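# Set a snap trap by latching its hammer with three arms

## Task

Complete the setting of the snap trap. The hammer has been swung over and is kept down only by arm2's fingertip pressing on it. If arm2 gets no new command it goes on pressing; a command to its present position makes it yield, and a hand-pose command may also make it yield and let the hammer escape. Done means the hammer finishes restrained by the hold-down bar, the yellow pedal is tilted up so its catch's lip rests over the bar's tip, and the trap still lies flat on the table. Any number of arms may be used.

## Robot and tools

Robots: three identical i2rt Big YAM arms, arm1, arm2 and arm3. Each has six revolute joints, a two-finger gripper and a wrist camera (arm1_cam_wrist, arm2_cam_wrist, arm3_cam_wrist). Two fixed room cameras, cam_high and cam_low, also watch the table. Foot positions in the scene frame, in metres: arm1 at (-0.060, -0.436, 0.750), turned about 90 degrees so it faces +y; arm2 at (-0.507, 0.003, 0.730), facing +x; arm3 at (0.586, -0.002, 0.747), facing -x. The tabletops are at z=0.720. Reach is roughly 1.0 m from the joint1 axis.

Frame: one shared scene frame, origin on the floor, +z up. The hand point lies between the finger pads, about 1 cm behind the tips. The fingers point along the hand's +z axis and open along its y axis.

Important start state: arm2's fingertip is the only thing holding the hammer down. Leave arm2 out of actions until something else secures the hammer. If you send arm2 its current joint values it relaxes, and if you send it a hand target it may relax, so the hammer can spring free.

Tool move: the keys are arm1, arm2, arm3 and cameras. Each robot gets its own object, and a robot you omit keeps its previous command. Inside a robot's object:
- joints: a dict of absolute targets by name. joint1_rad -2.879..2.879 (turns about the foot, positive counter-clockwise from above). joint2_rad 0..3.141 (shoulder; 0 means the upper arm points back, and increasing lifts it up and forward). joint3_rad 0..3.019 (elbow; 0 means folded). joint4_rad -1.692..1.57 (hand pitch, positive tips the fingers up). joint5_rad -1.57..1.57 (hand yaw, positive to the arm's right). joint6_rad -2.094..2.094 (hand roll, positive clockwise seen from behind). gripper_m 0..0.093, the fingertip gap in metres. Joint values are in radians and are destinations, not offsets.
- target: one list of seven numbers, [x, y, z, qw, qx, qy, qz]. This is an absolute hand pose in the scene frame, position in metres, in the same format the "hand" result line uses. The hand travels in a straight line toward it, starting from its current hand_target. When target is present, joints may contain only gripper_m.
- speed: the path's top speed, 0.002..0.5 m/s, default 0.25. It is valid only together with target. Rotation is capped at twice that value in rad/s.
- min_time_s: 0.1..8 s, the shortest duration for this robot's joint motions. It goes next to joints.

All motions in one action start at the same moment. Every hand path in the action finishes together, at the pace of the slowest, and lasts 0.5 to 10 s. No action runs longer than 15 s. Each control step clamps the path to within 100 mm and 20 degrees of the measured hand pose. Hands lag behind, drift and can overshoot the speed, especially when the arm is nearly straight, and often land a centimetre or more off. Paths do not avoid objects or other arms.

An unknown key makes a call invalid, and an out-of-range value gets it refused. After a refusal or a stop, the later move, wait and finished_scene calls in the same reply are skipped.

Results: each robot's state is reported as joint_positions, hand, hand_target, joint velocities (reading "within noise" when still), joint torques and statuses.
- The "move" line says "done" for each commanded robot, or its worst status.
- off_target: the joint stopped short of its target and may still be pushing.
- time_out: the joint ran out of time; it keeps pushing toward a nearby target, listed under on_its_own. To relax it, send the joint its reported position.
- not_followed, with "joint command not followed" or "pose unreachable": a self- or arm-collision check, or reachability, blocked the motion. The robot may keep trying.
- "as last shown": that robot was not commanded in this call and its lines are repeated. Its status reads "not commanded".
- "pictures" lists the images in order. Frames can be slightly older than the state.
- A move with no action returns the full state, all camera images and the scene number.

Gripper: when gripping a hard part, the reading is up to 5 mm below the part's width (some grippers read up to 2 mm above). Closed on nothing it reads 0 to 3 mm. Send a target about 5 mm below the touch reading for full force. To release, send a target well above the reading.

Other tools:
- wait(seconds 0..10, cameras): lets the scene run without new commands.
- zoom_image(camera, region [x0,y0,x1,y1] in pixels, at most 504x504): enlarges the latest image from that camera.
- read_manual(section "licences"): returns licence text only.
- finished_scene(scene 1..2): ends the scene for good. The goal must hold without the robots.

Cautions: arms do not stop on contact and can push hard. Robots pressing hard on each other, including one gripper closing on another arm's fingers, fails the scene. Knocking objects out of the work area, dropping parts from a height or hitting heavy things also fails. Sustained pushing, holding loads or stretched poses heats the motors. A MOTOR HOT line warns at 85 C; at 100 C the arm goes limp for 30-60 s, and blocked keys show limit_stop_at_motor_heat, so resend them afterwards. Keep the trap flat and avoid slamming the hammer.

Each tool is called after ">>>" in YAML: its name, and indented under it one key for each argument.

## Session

>>> move:

>>> zoom_image:
  camera: "cam_low"
  region: [380, 210, 660, 330]

>>> zoom_image:
  camera: "cam_high"
  region: [400, 210, 620, 310]

Scene clock: 0.00 s.
Joint torques (N m): no reading
Heat: arm1: hottest joint3_rad 30 °C; arm2: hottest joint5_rad 30 °C; arm3: hottest joint3_rad 30 °C.
Joint velocities: within noise
arm1.joint_positions: joint1_rad=-0.381 joint2_rad=+0.535 joint3_rad=+1.338 joint4_rad=-1.297 joint5_rad=+0.076 joint6_rad=-0.399 gripper_m=+0.09396
arm1.joint_status: not commanded
arm1.hand: x=+0.0272 y=-0.2396 z=+1.2893 quat_wxyz=(-0.481, +0.609, -0.606, -0.177) (m; scene frame)
arm1.hand_target: x=+0.0262 y=-0.2425 z=+1.3030 quat_wxyz=(-0.493, +0.602, -0.601, -0.182) (m; scene frame)
arm1.hand_status: not commanded
arm2.joint_positions: joint1_rad=+0.284 joint2_rad=+1.805 joint3_rad=+1.201 joint4_rad=-0.956 joint5_rad=+0.025 joint6_rad=+0.545 gripper_m=+0.09395
arm2.joint_status: not commanded
arm2.hand: x=-0.0310 y=+0.1287 z=+0.7487 quat_wxyz=(-0.011, -0.139, -0.990, +0.010) (m; scene frame)
arm2.hand_target: x=-0.1271 y=+0.1036 z=+0.6203 quat_wxyz=(+0.155, -0.145, -0.976, +0.056) (m; scene frame)
arm2.hand_status: not commanded
arm3.joint_positions: joint1_rad=-0.548 joint2_rad=+0.638 joint3_rad=+1.382 joint4_rad=-1.497 joint5_rad=-0.101 joint6_rad=-0.525 gripper_m=+0.09396
arm3.joint_status: not commanded
arm3.hand: x=+0.3893 y=+0.1123 z=+1.2439 quat_wxyz=(-0.168, +0.920, -0.015, -0.355) (m; scene frame)
arm3.hand_target: x=+0.3903 y=+0.1117 z=+1.2553 quat_wxyz=(-0.175, +0.914, -0.014, -0.366) (m; scene frame)
arm3.hand_status: not commanded
pictures: arm1_cam_wrist, arm2_cam_wrist, arm3_cam_wrist, cam_high, cam_low
camera_calibration:
arm1_cam_wrist: T_world_to_cam=[[0.901806, -0.206329, 0.379703, -0.566415], [-0.0560257, -0.927062, -0.370698, 0.260055], [0.428494, 0.313024, -0.84759, 1.28441], [0, 0, 0, 1]] pos_world=[-0.0249943, -0.277831, 1.40012]
arm2_cam_wrist: T_world_to_cam=[[-0.272329, -0.962057, 0.0168501, 0.101818], [-0.792499, 0.234195, 0.563115, -0.473295], [-0.545695, 0.139999, -0.826207, 0.708609], [0, 0, 0, 1]] pos_world=[0.0393269, 0.109594, 0.850262]
arm3_cam_wrist: T_world_to_cam=[[0.145149, 0.944102, 0.295979, -0.531454], [0.984399, -0.107733, -0.13911, -0.192912], [-0.0994476, 0.311554, -0.94501, 1.30454], [0, 0, 0, 1]] pos_world=[0.396776, 0.0745301, 1.36327]

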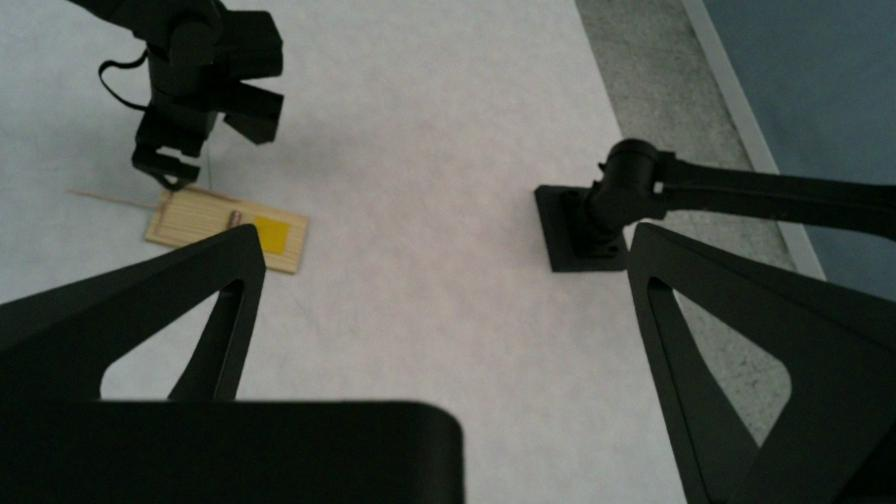

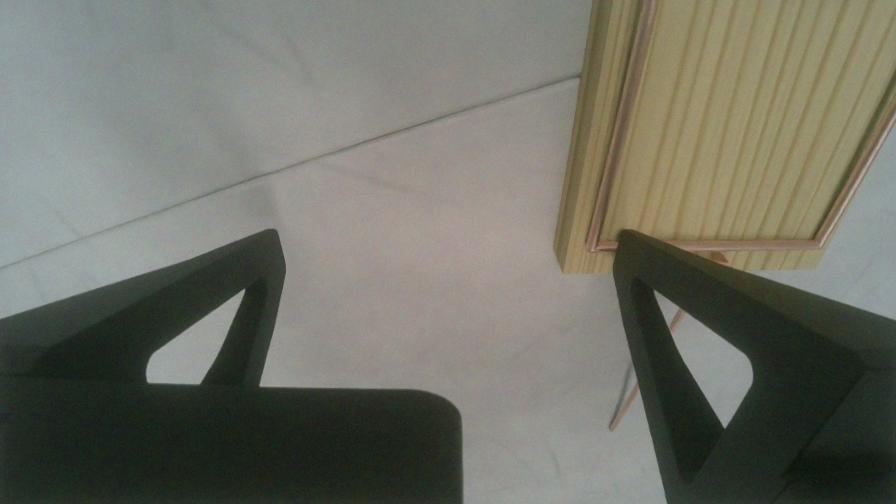

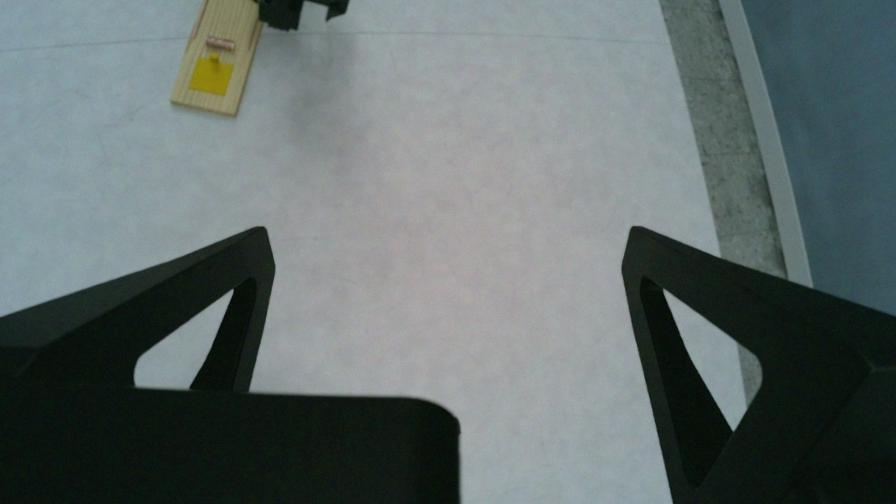

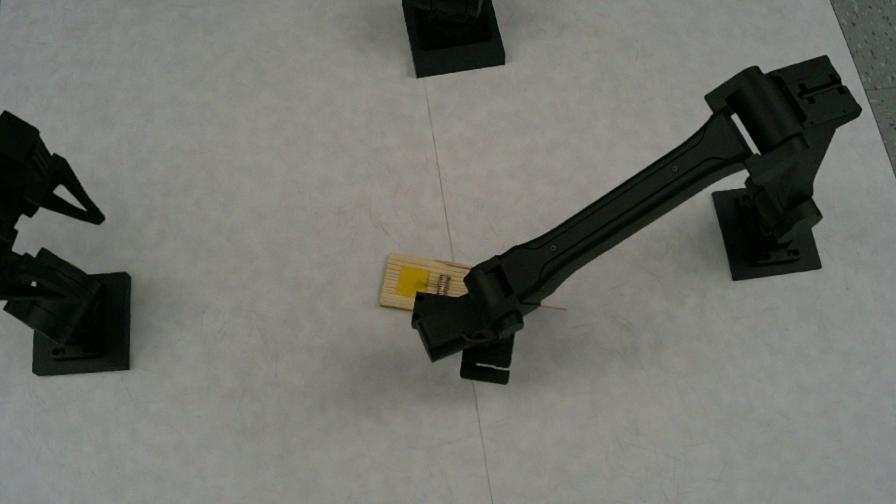

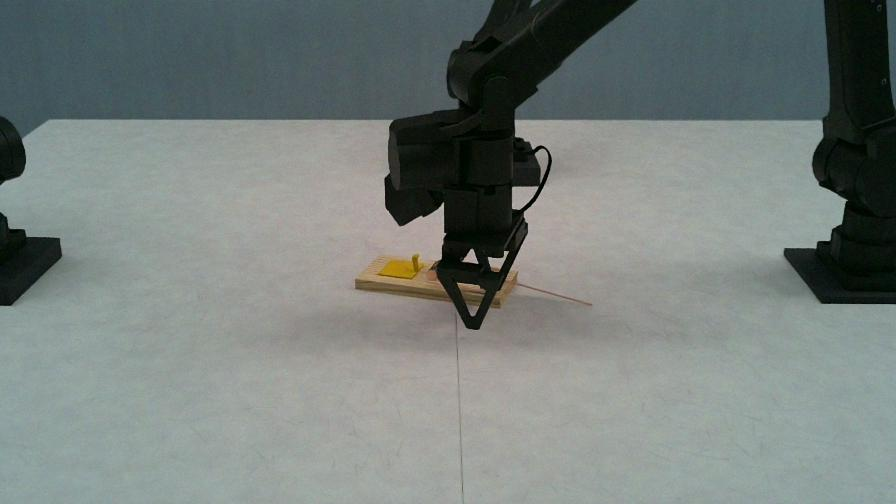

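Scaled by 1.800 from the camera's 896x504 image, which has a finer 1280x720 frame.

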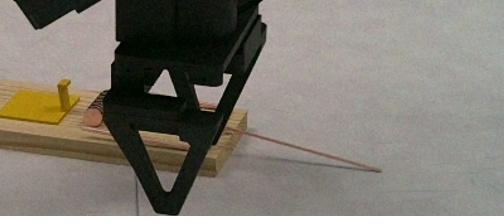

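Scaled by 2.291 from the camera's 896x504 image, which has a finer 1280x720 frame.

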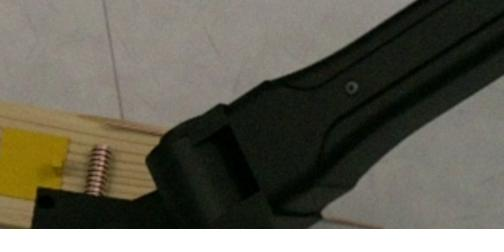

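>>> move:
  arm1: {"target":[-0.156,-0.03,0.86,-0.3769,0.9099,-0.1604,0.0664],"speed":0.3,"joints":{"gripper_m":0.014}}

>>> move:
  arm1: {"target":[-0.157,0.013,0.786,-0.3769,0.9099,-0.1604,0.0664],"speed":0.12}
  cameras: ["arm1_cam_wrist","cam_low"]

Scene clock: 16.57 s.
Joint torques (N m): arm1=[1.38 -5.3 12.25 2.44 0.36 0.01] | arm2=[-1.73 7.88 -2.61 1.07 -1.61 -0.01] | arm3=[0.5 2.37 8.94 1.61 0.03 0.1]
Heat: arm1: hottest joint3_rad 34 °C; arm2: hottest joint5_rad 32 °C; arm3: hottest joint3_rad 32 °C.
move: arm1 off_target
Joint velocities: within noise
arm1.joint_positions: joint1_rad=+0.406 joint2_rad=+1.239 joint3_rad=+0.613 joint4_rad=-0.367 joint5_rad=+0.532 joint6_rad=-0.935 gripper_m=+0.01406
arm1.joint_status: all done
arm1.hand: x=-0.1479 y=-0.0415 z=+0.8500 quat_wxyz=(-0.365, +0.913, -0.166, +0.074) (m; scene frame)
arm1.hand_target: x=-0.1559 y=-0.0305 z=+0.8602 quat_wxyz=(-0.377, +0.910, -0.161, +0.066) (m; scene frame)
arm1.hand_status: off_target (0.017 m and 1.8 deg from the pose sent, 0.512 m and 69.7 deg at the start)
arm2, arm3: as last shown
pictures: none

Scene clock: 18.03 s.
Joint torques (N m): arm1=[-0.15 -7.59 11.23 2.61 0.2 0.01] | arm2=[-1.14 8.88 -2.55 1.02 -1.64 -0.03] | arm3=[0.21 1.85 8.77 1.73 0.04 0.01]
Heat: arm1: hottest joint3_rad 35 °C; arm2: hottest joint5_rad 32 °C; arm3: hottest joint3_rad 32 °C.
move: arm1 off_target
Joint velocities: within noise
arm1.joint_positions: joint1_rad=+0.375 joint2_rad=+1.518 joint3_rad=+0.613 joint4_rad=-0.075 joint5_rad=+0.507 joint6_rad=-0.982 gripper_m=+0.01406
arm1.joint_status: not commanded
arm1.hand: x=-0.1537 y=-0.0065 z=+0.7749 quat_wxyz=(-0.362, +0.916, -0.157, +0.074) (m; scene frame)
arm1.hand_target: x=-0.1567 y=+0.0121 z=+0.7865 quat_wxyz=(-0.377, +0.910, -0.160, +0.067) (m; scene frame)
arm1.hand_status: off_target (0.023 m and 2.1 deg from the pose sent, 0.085 m and 1.8 deg at the start)
arm2, arm3: as last shown
pictures: arm1_cam_wrist, cam_low
camera_calibration:
arm1_cam_wrist: T_world_to_cam=[[0.228461, 0.680671, 0.696055, -0.502725], [0.613774, -0.65568, 0.439733, -0.247972], [0.755703, 0.326759, -0.567576, 0.686325], [0, 0, 0, 1]] pos_world=[-0.251606, -0.0446629, 0.848507]

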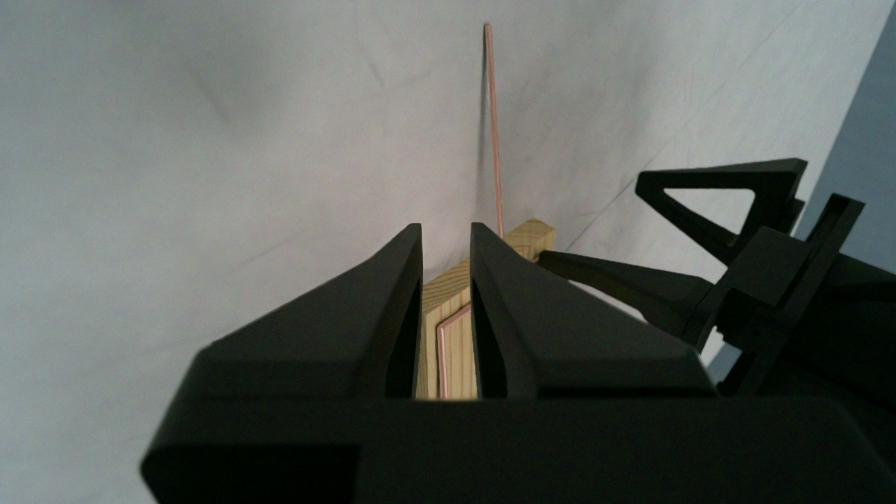

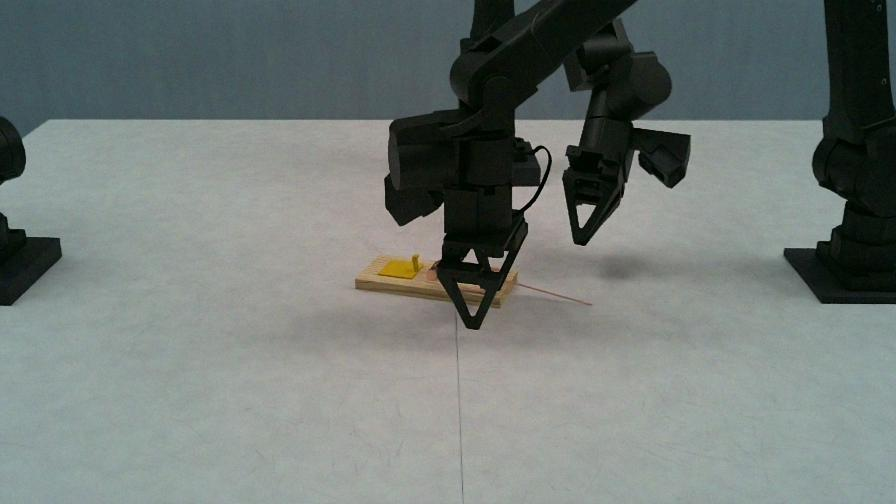

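>>> move:
  arm1: {"target":[-0.147,0.067,0.757,-0.3769,0.9099,-0.1604,0.0664],"speed":0.1}
  cameras: ["arm1_cam_wrist"]

>>> zoom_image:
  camera: "arm1_cam_wrist"
  region: [320, 80, 580, 340]

Scene clock: 26.20 s.
Joint torques (N m): arm1=[0.03 -8.53 11.08 2.58 0.17 0.02] | arm2=[-1.67 8.47 -2.47 1.1 -1.6 0.01] | arm3=[0.21 2.2 9.02 1.76 -0.03 0]
Heat: arm1: hottest joint3_rad 36 °C; arm2: hottest joint5_rad 32 °C; arm3: hottest joint3_rad 33 °C.
move: arm1 off_target
Joint velocities: arm1=[-0.005 -0.044 0.002 -0.012 0.051 -0.007 -0.002] | arm2=[within noise] | arm3=[within noise]
arm1.joint_positions: joint1_rad=+0.300 joint2_rad=+1.687 joint3_rad=+0.715 joint4_rad=+0.022 joint5_rad=+0.462 joint6_rad=-1.048 gripper_m=+0.01406
arm1.joint_status: not commanded
arm1.hand: x=-0.1443 y=+0.0449 z=+0.7469 quat_wxyz=(-0.361, +0.916, -0.158, +0.073) (m; scene frame)
arm1.hand_target: x=-0.1467 y=+0.0659 z=+0.7576 quat_wxyz=(-0.377, +0.910, -0.160, +0.067) (m; scene frame)
arm1.hand_status: off_target (0.024 m and 2.2 deg from the pose sent, 0.076 m and 2.1 deg at the start)
arm2, arm3: as last shown
pictures: arm1_cam_wrist
camera_calibration:
arm1_cam_wrist: T_world_to_cam=[[0.231369, 0.681832, 0.693955, -0.518468], [0.614322, -0.655502, 0.439233, -0.207337], [0.754372, 0.324687, -0.570527, 0.648787], [0, 0, 0, 1]] pos_world=[-0.242098, 0.00694499, 0.821013]

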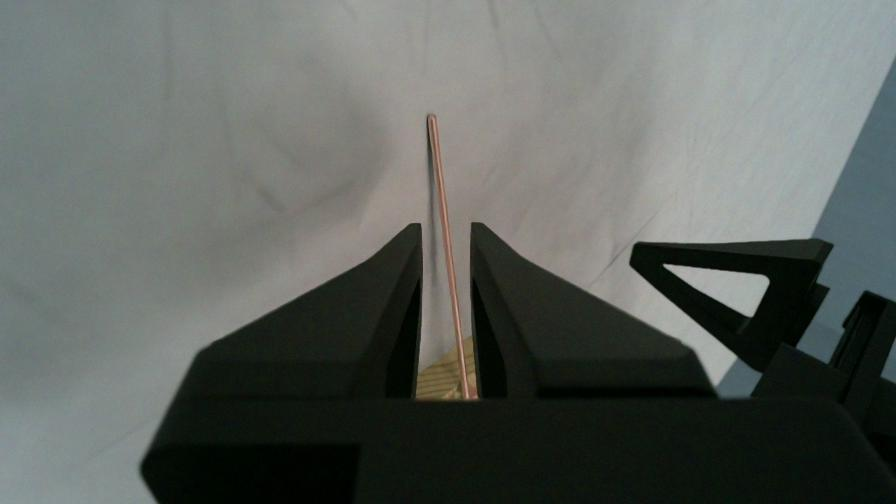

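Scaled by 1.938 from the camera's 896x504 image, which has a finer 1280x720 frame.

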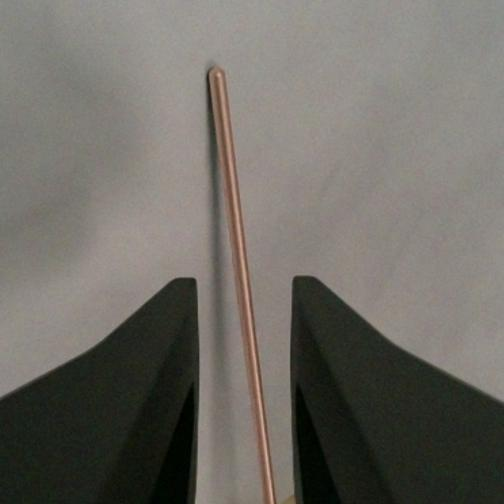

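Perfectly aligned. Advance and close.

>>> move:
  arm1: {"target":[-0.142,0.0835,0.739,-0.3769,0.9099,-0.1604,0.0664],"speed":0.08}

>>> move:
  arm1: {"joints":{"gripper_m":0.001}}
  cameras: ["arm1_cam_wrist","cam_low"]

>>> zoom_image:
  camera: "arm1_cam_wrist"
  region: [320, 80, 580, 340]

Scene clock: 31.27 s.
Joint torques (N m): arm1=[0.15 -9.05 10.66 2.52 0.11 -0.01] | arm2=[-1.03 8.06 -2.33 1.18 -1.62 -0.03] | arm3=[-0.44 1.85 8.99 1.63 0.04 0.05]
Heat: arm1: hottest joint3_rad 36 °C; arm2: hottest joint5_rad 32 °C; arm3: hottest joint3_rad 33 °C.
move: arm1 off_target
Joint velocities: within noise
arm1.joint_positions: joint1_rad=+0.278 joint2_rad=+1.758 joint3_rad=+0.751 joint4_rad=+0.073 joint5_rad=+0.448 joint6_rad=-1.069 gripper_m=+0.01405
arm1.joint_status: not commanded
arm1.hand: x=-0.1414 y=+0.0631 z=+0.7320 quat_wxyz=(-0.363, +0.915, -0.158, +0.071) (m; scene frame)
arm1.hand_target: x=-0.1418 y=+0.0826 z=+0.7395 quat_wxyz=(-0.377, +0.910, -0.160, +0.066) (m; scene frame)
arm1.hand_status: off_target (0.022 m and 1.8 deg from the pose sent, 0.040 m and 2.2 deg at the start)
arm2, arm3: as last shown
pictures: none

Scene clock: 32.03 s.
Joint torques (N m): arm1=[-0.09 -9.41 10.59 2.59 0.16 0.15] | arm2=[-1.96 8.47 -2.52 1.17 -1.6 -0.02] | arm3=[-0.03 2.26 9.06 1.63 -0.04 0.05]
Heat: arm1: hottest joint3_rad 36 °C; arm2: hottest joint5_rad 32 °C; arm3: hottest joint3_rad 33 °C.
move: arm1 done
Joint velocities: within noise
arm1.joint_positions: joint1_rad=+0.278 joint2_rad=+1.761 joint3_rad=+0.751 joint4_rad=+0.073 joint5_rad=+0.447 joint6_rad=-1.087 gripper_m=+0.00169
arm1.joint_status: all done
arm1.hand: x=-0.1413 y=+0.0626 z=+0.7305 quat_wxyz=(-0.361, +0.917, -0.149, +0.075) (m; scene frame)
arm1.hand_target: x=-0.1418 y=+0.0826 z=+0.7396 quat_wxyz=(-0.377, +0.910, -0.160, +0.067) (m; scene frame)
arm1.hand_status: not commanded
arm2, arm3: as last shown
pictures: arm1_cam_wrist, cam_low
camera_calibration:
arm1_cam_wrist: T_world_to_cam=[[0.214205, 0.686367, 0.694994, -0.523334], [0.619891, -0.645392, 0.446323, -0.195367], [0.754885, 0.335216, -0.563718, 0.625822], [0, 0, 0, 1]] pos_world=[-0.239217, 0.0233254, 0.803699]

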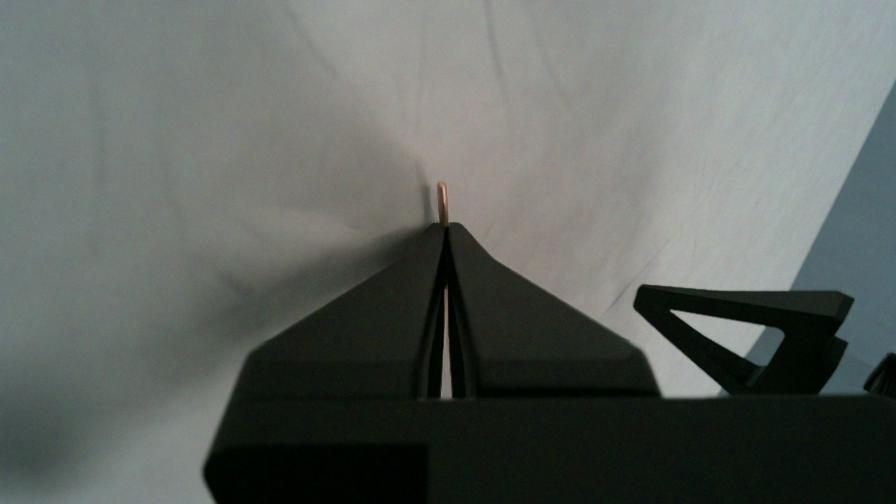

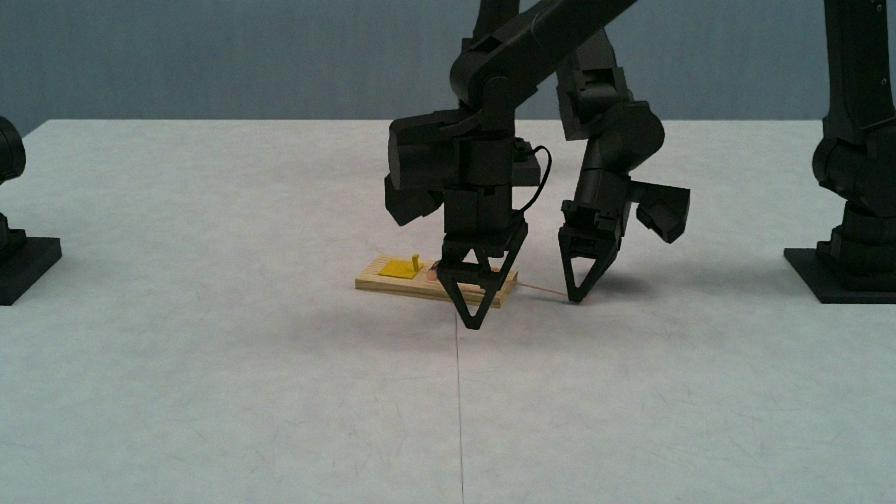

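Scaled by 1.938 from the camera's 896x504 image, which has a finer 1280x720 frame.

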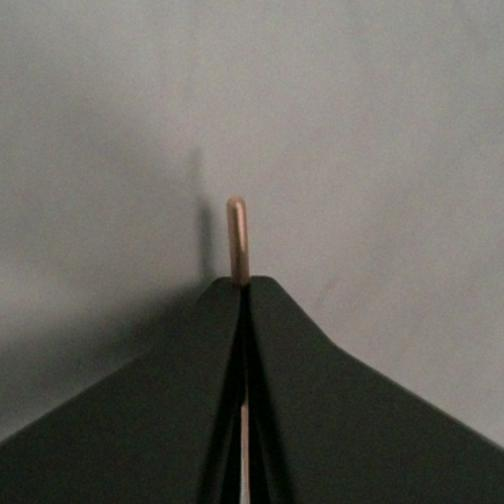

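>>> move:
  arm1: {"target":[-0.1375,0.0735,0.790,-0.3828,0.874,-0.3004,0.0068],"speed":0.12}

>>> move:
  arm1: {"target":[-0.119,0.0655,0.817,-0.4749,0.7454,-0.4569,-0.0967],"speed":0.12}
  cameras: ["arm1_cam_wrist","cam_low","arm2_cam_wrist"]

Scene clock: 43.50 s.
Joint torques (N m): arm1=[0.21 -11.34 10.77 1.47 0.41 0.36] | arm2=[-0.97 7.71 -2.3 0.96 -1.65 -0.03] | arm3=[-0.03 2.26 8.91 1.51 0.05 0.08]
Heat: arm1: hottest joint3_rad 36 °C; arm2: hottest joint5_rad 33 °C; arm3: hottest joint3_rad 34 °C.
move: arm1 off_target
Joint velocities: within noise
arm1.joint_positions: joint1_rad=+0.270 joint2_rad=+1.647 joint3_rad=+0.756 joint4_rad=-0.039 joint5_rad=+0.439 joint6_rad=-0.795 gripper_m=+0.00160
arm1.joint_status: not commanded
arm1.hand: x=-0.1375 y=+0.0601 z=+0.7710 quat_wxyz=(-0.370, +0.885, -0.284, +0.018) (m; scene frame)
arm1.hand_target: x=-0.1372 y=+0.0731 z=+0.7901 quat_wxyz=(-0.383, +0.874, -0.300, +0.007) (m; scene frame)
arm1.hand_status: off_target (0.023 m and 3.0 deg from the pose sent, 0.061 m and 19.8 deg at the start)
arm2, arm3: as last shown
pictures: none

Scene clock: 46.30 s.
Joint torques (N m): arm1=[0.32 -10.64 8.59 3.11 0.59 0.31] | arm2=[-1.96 8.06 -2.62 1.03 -1.58 -0.01] | arm3=[0.21 2.2 9.1 1.7 0 0.07]
Heat: arm1: hottest joint3_rad 36 °C; arm2: hottest joint5_rad 33 °C; arm3: hottest joint3_rad 34 °C.
move: arm1 off_target
Joint velocities: within noise
arm1.joint_positions: joint1_rad=+0.268 joint2_rad=+1.598 joint3_rad=+0.641 joint4_rad=+0.243 joint5_rad=+0.530 joint6_rad=-0.466 gripper_m=+0.00160
arm1.joint_status: not commanded
arm1.hand: x=-0.1210 y=+0.0573 z=+0.7986 quat_wxyz=(-0.459, +0.765, -0.444, -0.079) (m; scene frame)
arm1.hand_target: x=-0.1190 y=+0.0652 z=+0.8168 quat_wxyz=(-0.475, +0.746, -0.457, -0.097) (m; scene frame)
arm1.hand_status: off_target (0.020 m and 3.9 deg from the pose sent, 0.050 m and 31.2 deg at the start)
arm2, arm3: as last shown
pictures: arm1_cam_wrist, arm2_cam_wrist, cam_low
camera_calibration:
arm1_cam_wrist: T_world_to_cam=[[0.747337, 0.174791, 0.641042, -0.434434], [0.307633, -0.946166, -0.100655, 0.174583], [0.588939, 0.272429, -0.760877, 0.791594], [0, 0, 0, 1]] pos_world=[-0.195239, 0.025466, 0.898369]
arm2_cam_wrist: T_world_to_cam=[[-0.272329, -0.962057, 0.0168501, 0.101818], [-0.792499, 0.234195, 0.563115, -0.473295], [-0.545695, 0.139999, -0.826207, 0.708609], [0, 0, 0, 1]] pos_world=[0.0393269, 0.109594, 0.850262]

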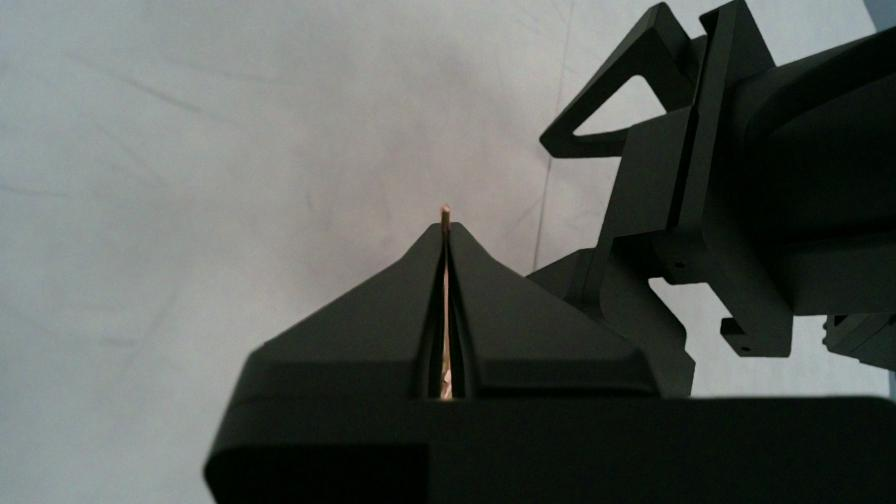

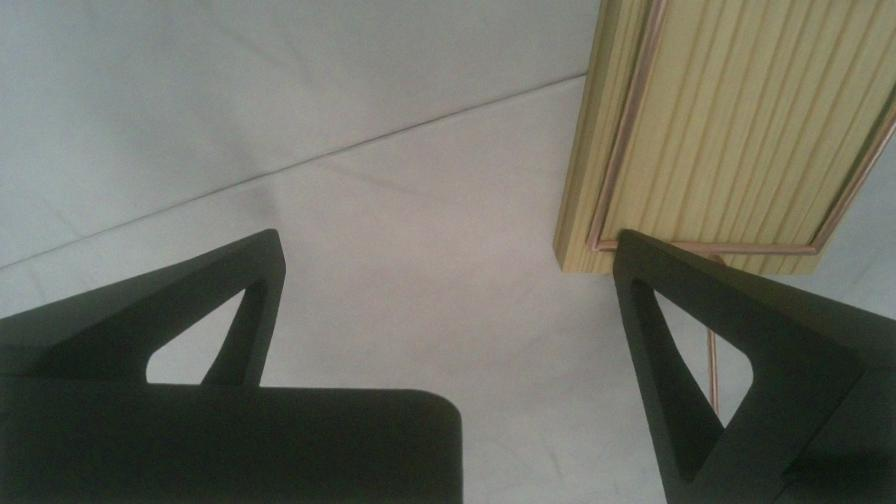

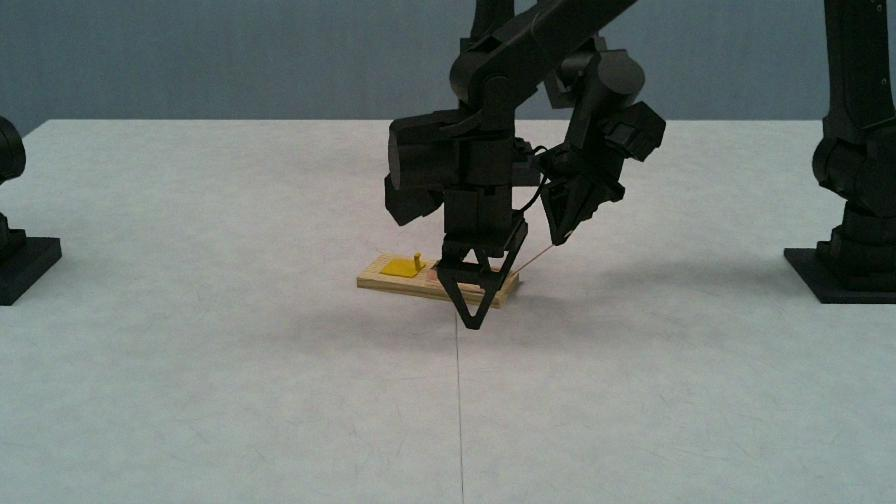

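>>> move:
  arm1: {"target":[-0.0914,0.042,0.8334,-0.4869,0.5963,-0.5967,-0.2273],"speed":0.12}

>>> move:
  arm1: {"target":[-0.064,0.026,0.837,-0.4401,0.4838,-0.6908,-0.3081],"speed":0.1}
  cameras: ["arm1_cam_wrist","cam_low","arm2_cam_wrist"]

Scene clock: 53.77 s.
Joint torques (N m): arm1=[1.55 -10.29 6.46 2.86 0.51 0.16] | arm2=[-0.91 8.82 -2.56 0.91 -1.62 0] | arm3=[0.32 1.55 8.9 1.59 -0.01 0.06]
Heat: arm1: hottest joint3_rad 36 °C; arm2: hottest joint5_rad 33 °C; arm3: hottest joint3_rad 35 °C.
move: arm1 off_target
Joint velocities: within noise
arm1.joint_positions: joint1_rad=+0.217 joint2_rad=+1.550 joint3_rad=+0.533 joint4_rad=+0.466 joint5_rad=+0.537 joint6_rad=-0.076 gripper_m=+0.00160
arm1.joint_status: not commanded
arm1.hand: x=-0.0908 y=+0.0445 z=+0.8193 quat_wxyz=(-0.479, +0.608, -0.596, -0.213) (m; scene frame)
arm1.hand_target: x=-0.0912 y=+0.0422 z=+0.8329 quat_wxyz=(-0.487, +0.596, -0.597, -0.227) (m; scene frame)
arm1.hand_status: off_target (0.014 m and 2.3 deg from the pose sent, 0.048 m and 31.4 deg at the start)
arm2.joint_positions: joint1_rad=+0.284 joint2_rad=+1.805 joint3_rad=+1.201 joint4_rad=-0.956 joint5_rad=+0.025 joint6_rad=+0.545 gripper_m=+0.09395
arm2.joint_status: not commanded
arm2.hand: x=-0.0310 y=+0.1287 z=+0.7487 quat_wxyz=(-0.011, -0.139, -0.990, +0.010) (m; scene frame)
arm2.hand_target: x=-0.1271 y=+0.1036 z=+0.6203 quat_wxyz=(+0.155, -0.145, -0.976, +0.056) (m; scene frame)
arm2.hand_status: not commanded
arm3.joint_positions: joint1_rad=-0.548 joint2_rad=+0.638 joint3_rad=+1.382 joint4_rad=-1.497 joint5_rad=-0.101 joint6_rad=-0.525 gripper_m=+0.09396
arm3.joint_status: not commanded
arm3.hand: x=+0.3893 y=+0.1123 z=+1.2439 quat_wxyz=(-0.168, +0.920, -0.015, -0.355) (m; scene frame)
arm3.hand_target: x=+0.3903 y=+0.1117 z=+1.2553 quat_wxyz=(-0.175, +0.914, -0.014, -0.366) (m; scene frame)
arm3.hand_status: not commanded
pictures: none

Scene clock: 56.27 s.
Joint torques (N m): arm1=[1.14 -10.64 5.35 2.85 0.48 0.12] | arm2=[-1.26 8.41 -2.52 1.11 -1.61 -0.01] | arm3=[0.03 1.9 8.95 1.61 -0.01 0.06]
Heat: arm1: hottest joint3_rad 36 °C; arm2: hottest joint5_rad 33 °C; arm3: hottest joint3_rad 35 °C.
move: arm1 off_target
Joint velocities: within noise
arm1.joint_positions: joint1_rad=+0.147 joint2_rad=+1.502 joint3_rad=+0.489 joint4_rad=+0.488 joint5_rad=+0.475 joint6_rad=+0.238 gripper_m=+0.00159
arm1.joint_status: not commanded
arm1.hand: x=-0.0646 y=+0.0340 z=+0.8244 quat_wxyz=(-0.434, +0.492, -0.694, -0.296) (m; scene frame)
arm1.hand_target: x=-0.0639 y=+0.0266 z=+0.8363 quat_wxyz=(-0.440, +0.484, -0.691, -0.308) (m; scene frame)
arm1.hand_status: off_target (0.015 m and 1.8 deg from the pose sent, 0.037 m and 21.4 deg at the start)
arm2, arm3: as last shown
pictures: arm1_cam_wrist, arm2_cam_wrist, cam_low
camera_calibration:
arm1_cam_wrist: T_world_to_cam=[[0.93657, -0.349649, 0.0241304, 0.0495233], [-0.299552, -0.834319, -0.462797, 0.393226], [0.181949, 0.426213, -0.886136, 0.856117], [0, 0, 0, 1]] pos_world=[-0.0843599, -0.0194966, 0.939425]
arm2_cam_wrist: T_world_to_cam=[[-0.272329, -0.962057, 0.0168501, 0.101818], [-0.792499, 0.234195, 0.563115, -0.473295], [-0.545695, 0.139999, -0.826207, 0.708609], [0, 0, 0, 1]] pos_world=[0.0393269, 0.109594, 0.850262]

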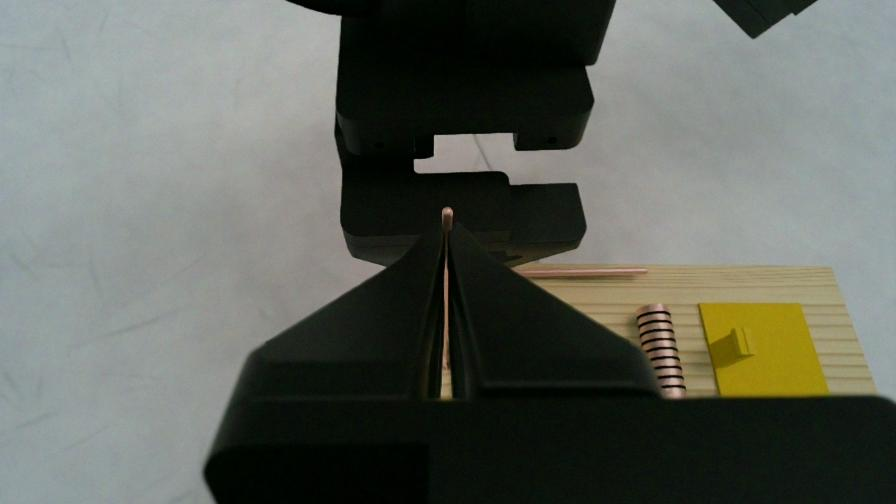

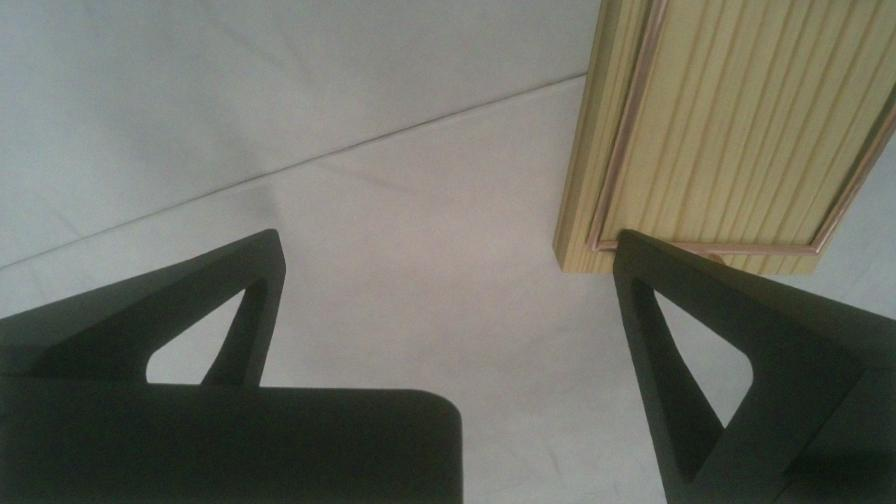

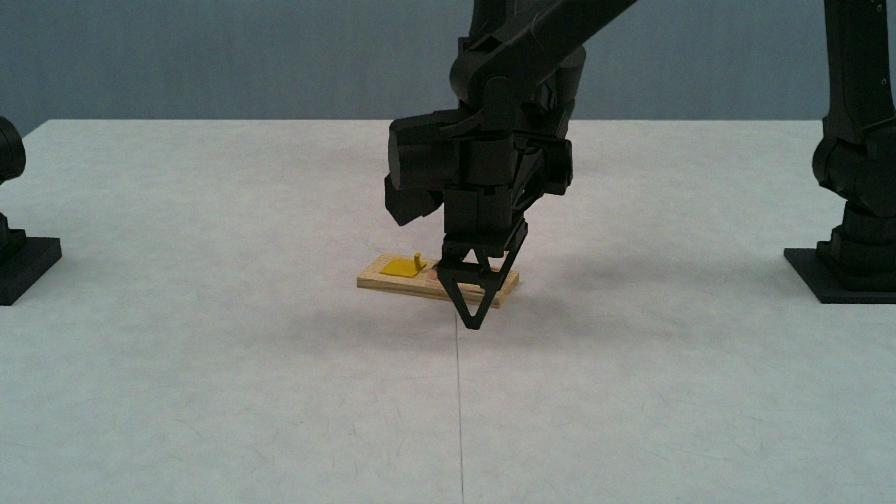

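>>> move:
  arm1: {"target":[-0.036,0.019,0.831,-0.3628,0.3226,-0.7788,-0.3959],"speed":0.12}

>>> move:
  arm1: {"target":[-0.009,0.015,0.808,-0.2687,0.1465,-0.8309,-0.4655],"speed":0.12}
  cameras: ["arm1_cam_wrist","cam_low","arm2_cam_wrist"]

Scene clock: 62.27 s.
Joint torques (N m): arm1=[0.91 -9.29 5.63 3.11 0.24 0.24] | arm2=[-1.49 8.23 -2.52 1.09 -1.63 -0.01] | arm3=[-0.09 1.79 8.92 1.63 0.02 0.04]
Heat: arm1: hottest joint3_rad 35 °C; arm2: hottest joint5_rad 33 °C; arm3: hottest joint3_rad 35 °C.
move: arm1 off_target
Joint velocities: within noise
arm1.joint_positions: joint1_rad=+0.067 joint2_rad=+1.491 joint3_rad=+0.448 joint4_rad=+0.535 joint5_rad=+0.405 joint6_rad=+0.613 gripper_m=+0.00158
arm1.joint_status: not commanded
arm1.hand: x=-0.0369 y=+0.0242 z=+0.8196 quat_wxyz=(-0.363, +0.338, -0.781, -0.380) (m; scene frame)
arm1.hand_target: x=-0.0359 y=+0.0193 z=+0.8305 quat_wxyz=(-0.363, +0.323, -0.779, -0.396) (m; scene frame)
arm1.hand_status: off_target (0.013 m and 2.6 deg from the pose sent, 0.033 m and 26.0 deg at the start)
arm2, arm3: as last shown
pictures: none

Scene clock: 64.90 s.
Joint torques (N m): arm1=[0.32 -6.65 6.6 3.43 0.14 0.31] | arm2=[-1.03 7.82 -2.37 1.13 -1.88 0.01] | arm3=[-0.09 2.43 8.91 1.55 0.01 0.06]
Heat: arm1: hottest joint3_rad 35 °C; arm2: hottest joint5_rad 33 °C; arm3: hottest joint3_rad 35 °C.
move: arm1 off_target
Joint velocities: within noise
arm1.joint_positions: joint1_rad=-0.015 joint2_rad=+1.534 joint3_rad=+0.398 joint4_rad=+0.651 joint5_rad=+0.330 joint6_rad=+0.996 gripper_m=+0.00158
arm1.joint_status: not commanded
arm1.hand: x=-0.0115 y=+0.0123 z=+0.8036 quat_wxyz=(-0.273, +0.165, -0.833, -0.451) (m; scene frame)
arm1.hand_target: x=-0.0090 y=+0.0149 z=+0.8080 quat_wxyz=(-0.268, +0.147, -0.831, -0.465) (m; scene frame)
arm1.hand_status: off_target (0.006 m and 2.7 deg from the pose sent, 0.032 m and 27.0 deg at the start)
arm2.joint_positions: joint1_rad=+0.284 joint2_rad=+1.806 joint3_rad=+1.201 joint4_rad=-0.957 joint5_rad=+0.034 joint6_rad=+0.545 gripper_m=+0.09395
arm2.joint_status: not commanded
arm2.hand: x=-0.0309 y=+0.1272 z=+0.7484 quat_wxyz=(-0.012, -0.139, -0.990, +0.015) (m; scene frame)
arm2.hand_target: x=-0.1271 y=+0.1037 z=+0.6204 quat_wxyz=(+0.155, -0.145, -0.976, +0.056) (m; scene frame)
arm2.hand_status: not commanded
arm3: as last shown
pictures: arm1_cam_wrist, arm2_cam_wrist, cam_low
camera_calibration:
arm1_cam_wrist: T_world_to_cam=[[0.519105, -0.549251, -0.654869, 0.536088], [-0.828144, -0.512759, -0.226397, 0.181413], [-0.211441, 0.659849, -0.721035, 0.697157], [0, 0, 0, 1]] pos_world=[0.0193573, -0.07255, 0.894813]
arm2_cam_wrist: T_world_to_cam=[[-0.272392, -0.961867, 0.0247972, 0.0944013], [-0.792944, 0.239003, 0.560462, -0.471248], [-0.545016, 0.133002, -0.827809, 0.710779], [0, 0, 0, 1]] pos_world=[0.0394266, 0.108896, 0.850165]

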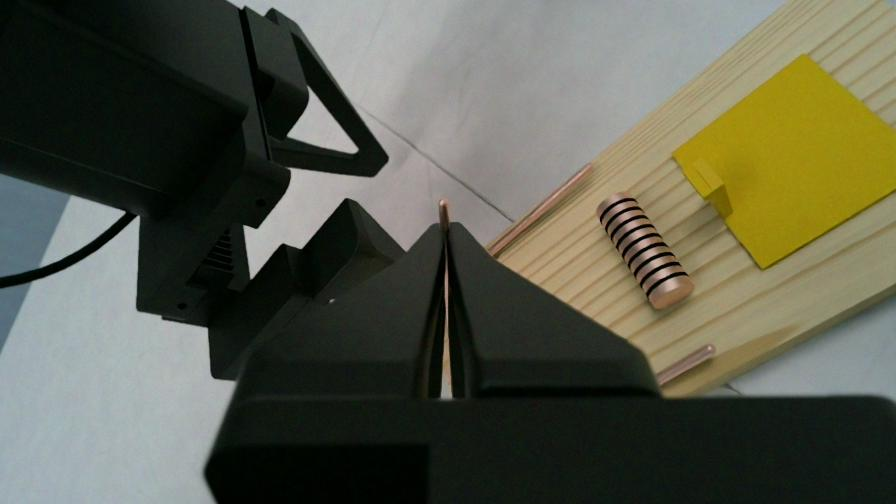

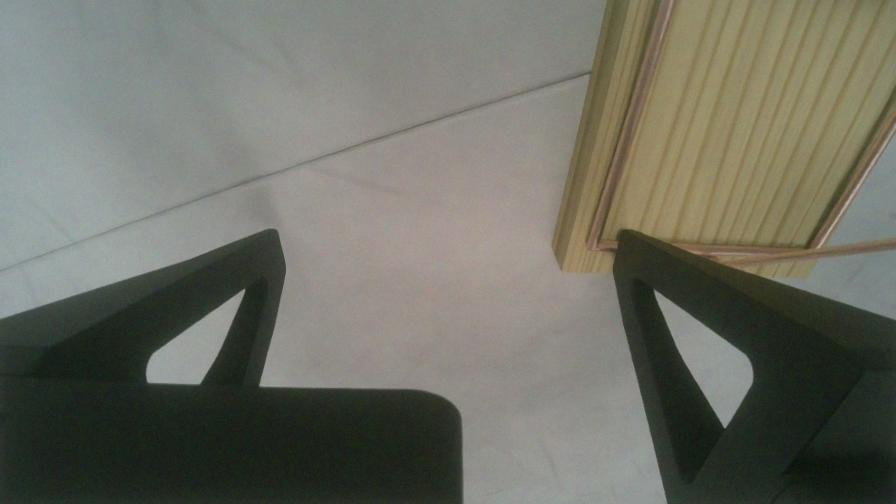

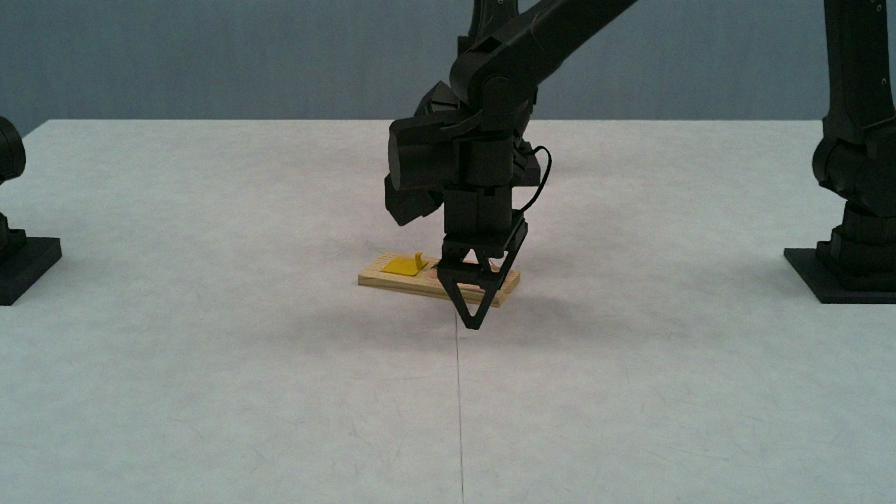

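>>> move:
  arm1: {"target":[0.0035,0.014,0.781,-0.1838,0.0,-0.8435,-0.505],"speed":0.12}
  arm3: {"joints":{"gripper_m":0.0}}

>>> move:
  arm1: {"target":[0.005,0.014,0.760,-0.139,-0.0734,-0.8402,-0.519],"speed":0.1}
  arm3: {"target":[0.13,-0.033,0.87,-0.0589,0.9267,-0.1634,-0.3338]}
  cameras: ["arm1_cam_wrist","cam_low","arm3_cam_wrist"]

>>> zoom_image:
  camera: "cam_low"
  region: [370, 235, 470, 305]

>>> zoom_image:
  camera: "arm1_cam_wrist"
  region: [380, 80, 620, 400]

Scene clock: 73.63 s.
Joint torques (N m): arm1=[1.08 -6.42 6.54 3.26 -0.38 0.21] | arm2=[-0.32 7.24 -2.4 1.1 -1.94 0.04] | arm3=[0.03 1.67 8.88 1.68 0.01 0.07]
Heat: arm1: hottest joint3_rad 34 °C; arm2: hottest joint5_rad 34 °C; arm3: hottest joint3_rad 35 °C.
move: arm1 off_target; arm3 done
Joint velocities: within noise
arm1.joint_positions: joint1_rad=-0.065 joint2_rad=+1.644 joint3_rad=+0.375 joint4_rad=+0.792 joint5_rad=+0.305 joint6_rad=+1.334 gripper_m=+0.00154
arm1.joint_status: not commanded
arm1.hand: x=+0.0064 y=+0.0056 z=+0.7781 quat_wxyz=(-0.196, +0.007, -0.848, -0.492) (m; scene frame)
arm1.hand_target: x=+0.0035 y=+0.0138 z=+0.7811 quat_wxyz=(-0.184, +0.000, -0.844, -0.504) (m; scene frame)
arm1.hand_status: off_target (0.009 m and 2.3 deg from the pose sent, 0.027 m and 22.4 deg at the start)
arm2: as last shown
arm3.joint_positions: joint1_rad=-0.548 joint2_rad=+0.638 joint3_rad=+1.382 joint4_rad=-1.497 joint5_rad=-0.101 joint6_rad=-0.525 gripper_m=+0.00050
arm3.joint_status: all done
arm3.hand: x=+0.3893 y=+0.1123 z=+1.2439 quat_wxyz=(-0.168, +0.920, -0.015, -0.355) (m; scene frame)
arm3.hand_target: x=+0.3903 y=+0.1117 z=+1.2553 quat_wxyz=(-0.175, +0.914, -0.014, -0.366) (m; scene frame)
arm3.hand_status: not commanded
pictures: none

Scene clock: 76.47 s.
Joint torques (N m): arm1=[1.9 -5.83 6.02 3.1 -0.61 0.08] | arm2=[-1.32 7.77 -2.45 1.07 -1.97 -0.01] | arm3=[0.73 -7.59 8.39 1.88 0.32 0.16]
Heat: arm1: hottest joint3_rad 34 °C; arm2: hottest joint5_rad 34 °C; arm3: hottest joint3_rad 35 °C.
move: arm1 off_target; arm3 done
Joint velocities: within noise
arm1.joint_positions: joint1_rad=-0.079 joint2_rad=+1.739 joint3_rad=+0.370 joint4_rad=+0.895 joint5_rad=+0.305 joint6_rad=+1.520 gripper_m=+0.00153
arm1.joint_status: not commanded
arm1.hand: x=+0.0125 y=+0.0033 z=+0.7587 quat_wxyz=(-0.153, -0.078, -0.844, -0.508) (m; scene frame)
arm1.hand_target: x=+0.0050 y=+0.0137 z=+0.7602 quat_wxyz=(-0.139, -0.073, -0.840, -0.519) (m; scene frame)
arm1.hand_status: off_target (0.013 m and 2.1 deg from the pose sent, 0.020 m and 11.8 deg at the start)
arm2: as last shown
arm3.joint_positions: joint1_rad=+0.247 joint2_rad=+1.281 joint3_rad=+0.756 joint4_rad=-0.432 joint5_rad=+0.349 joint6_rad=+0.425 gripper_m=+0.00050
arm3.joint_status: not commanded
arm3.hand: x=+0.1354 y=-0.0287 z=+0.8692 quat_wxyz=(-0.063, +0.929, -0.161, -0.327) (m; scene frame)
arm3.hand_target: x=+0.1302 y=-0.0331 z=+0.8700 quat_wxyz=(-0.059, +0.927, -0.163, -0.334) (m; scene frame)
arm3.hand_status: done (0.007 m and 1.0 deg from the pose sent, 0.478 m and 21.3 deg at the start)
pictures: arm1_cam_wrist, arm3_cam_wrist, cam_low
camera_calibration:
arm1_cam_wrist: T_world_to_cam=[[0.0215137, -0.482966, -0.875375, 0.662565], [-0.960307, -0.253548, 0.116288, -0.0728083], [-0.278113, 0.838127, -0.469251, 0.485097], [0, 0, 0, 1]] pos_world=[0.0507392, -0.105037, 0.816092]
arm3_cam_wrist: T_world_to_cam=[[0.339476, 0.94056, 0.0100856, -0.0284592], [0.938793, -0.338133, -0.0658321, -0.0744294], [-0.0585088, 0.0318167, -0.99778, 1.00156], [0, 0, 0, 1]] pos_world=[0.138135, -0.0302659, 0.994728]

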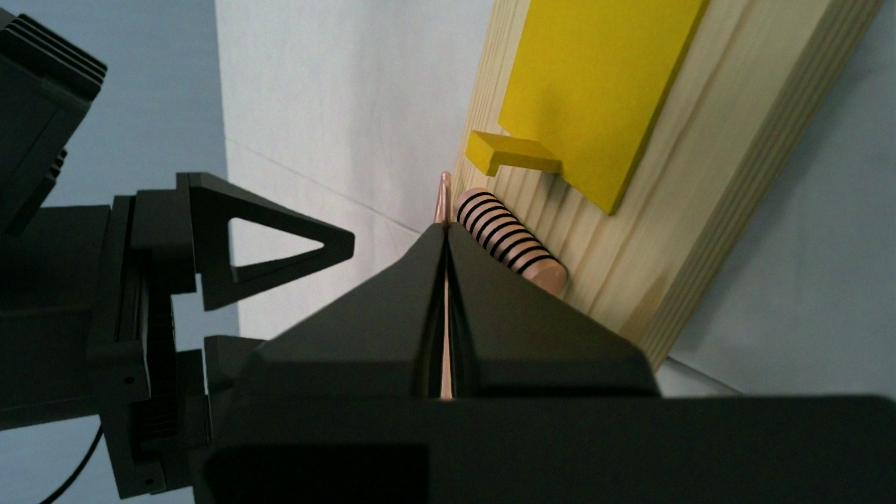

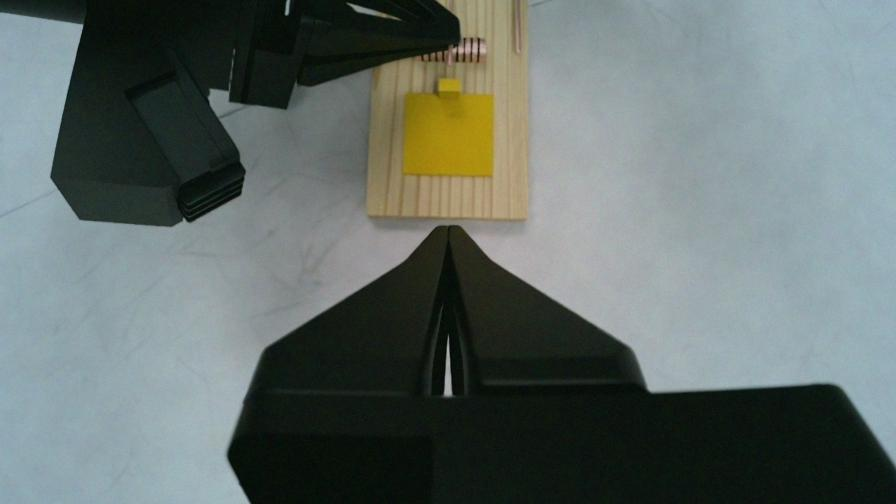

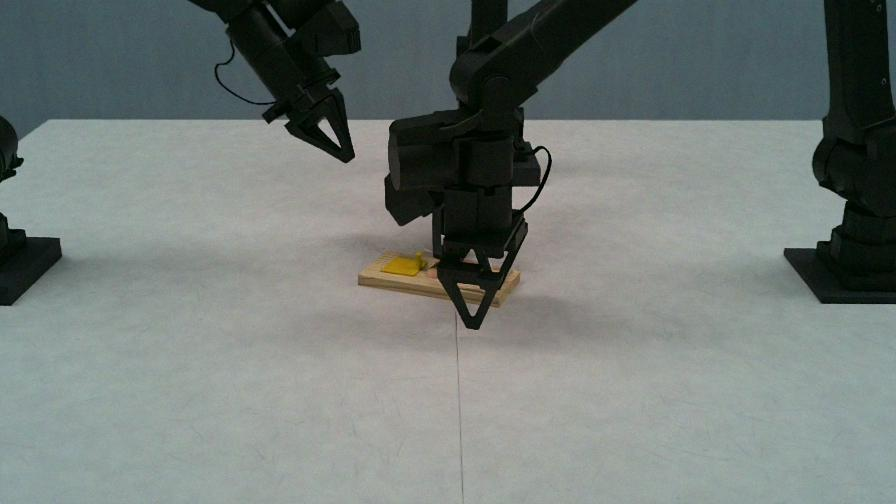

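Scaled by 5.040 from the camera's 896x504 image, which has a finer 1280x720 frame.

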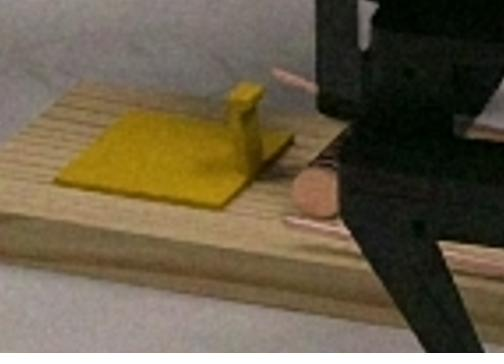

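Scaled by 1.575 from the camera's 896x504 image, which has a finer 1280x720 frame.

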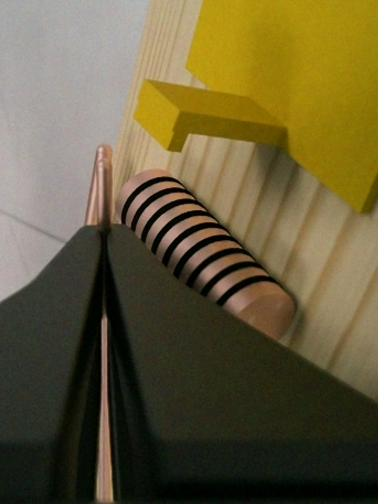

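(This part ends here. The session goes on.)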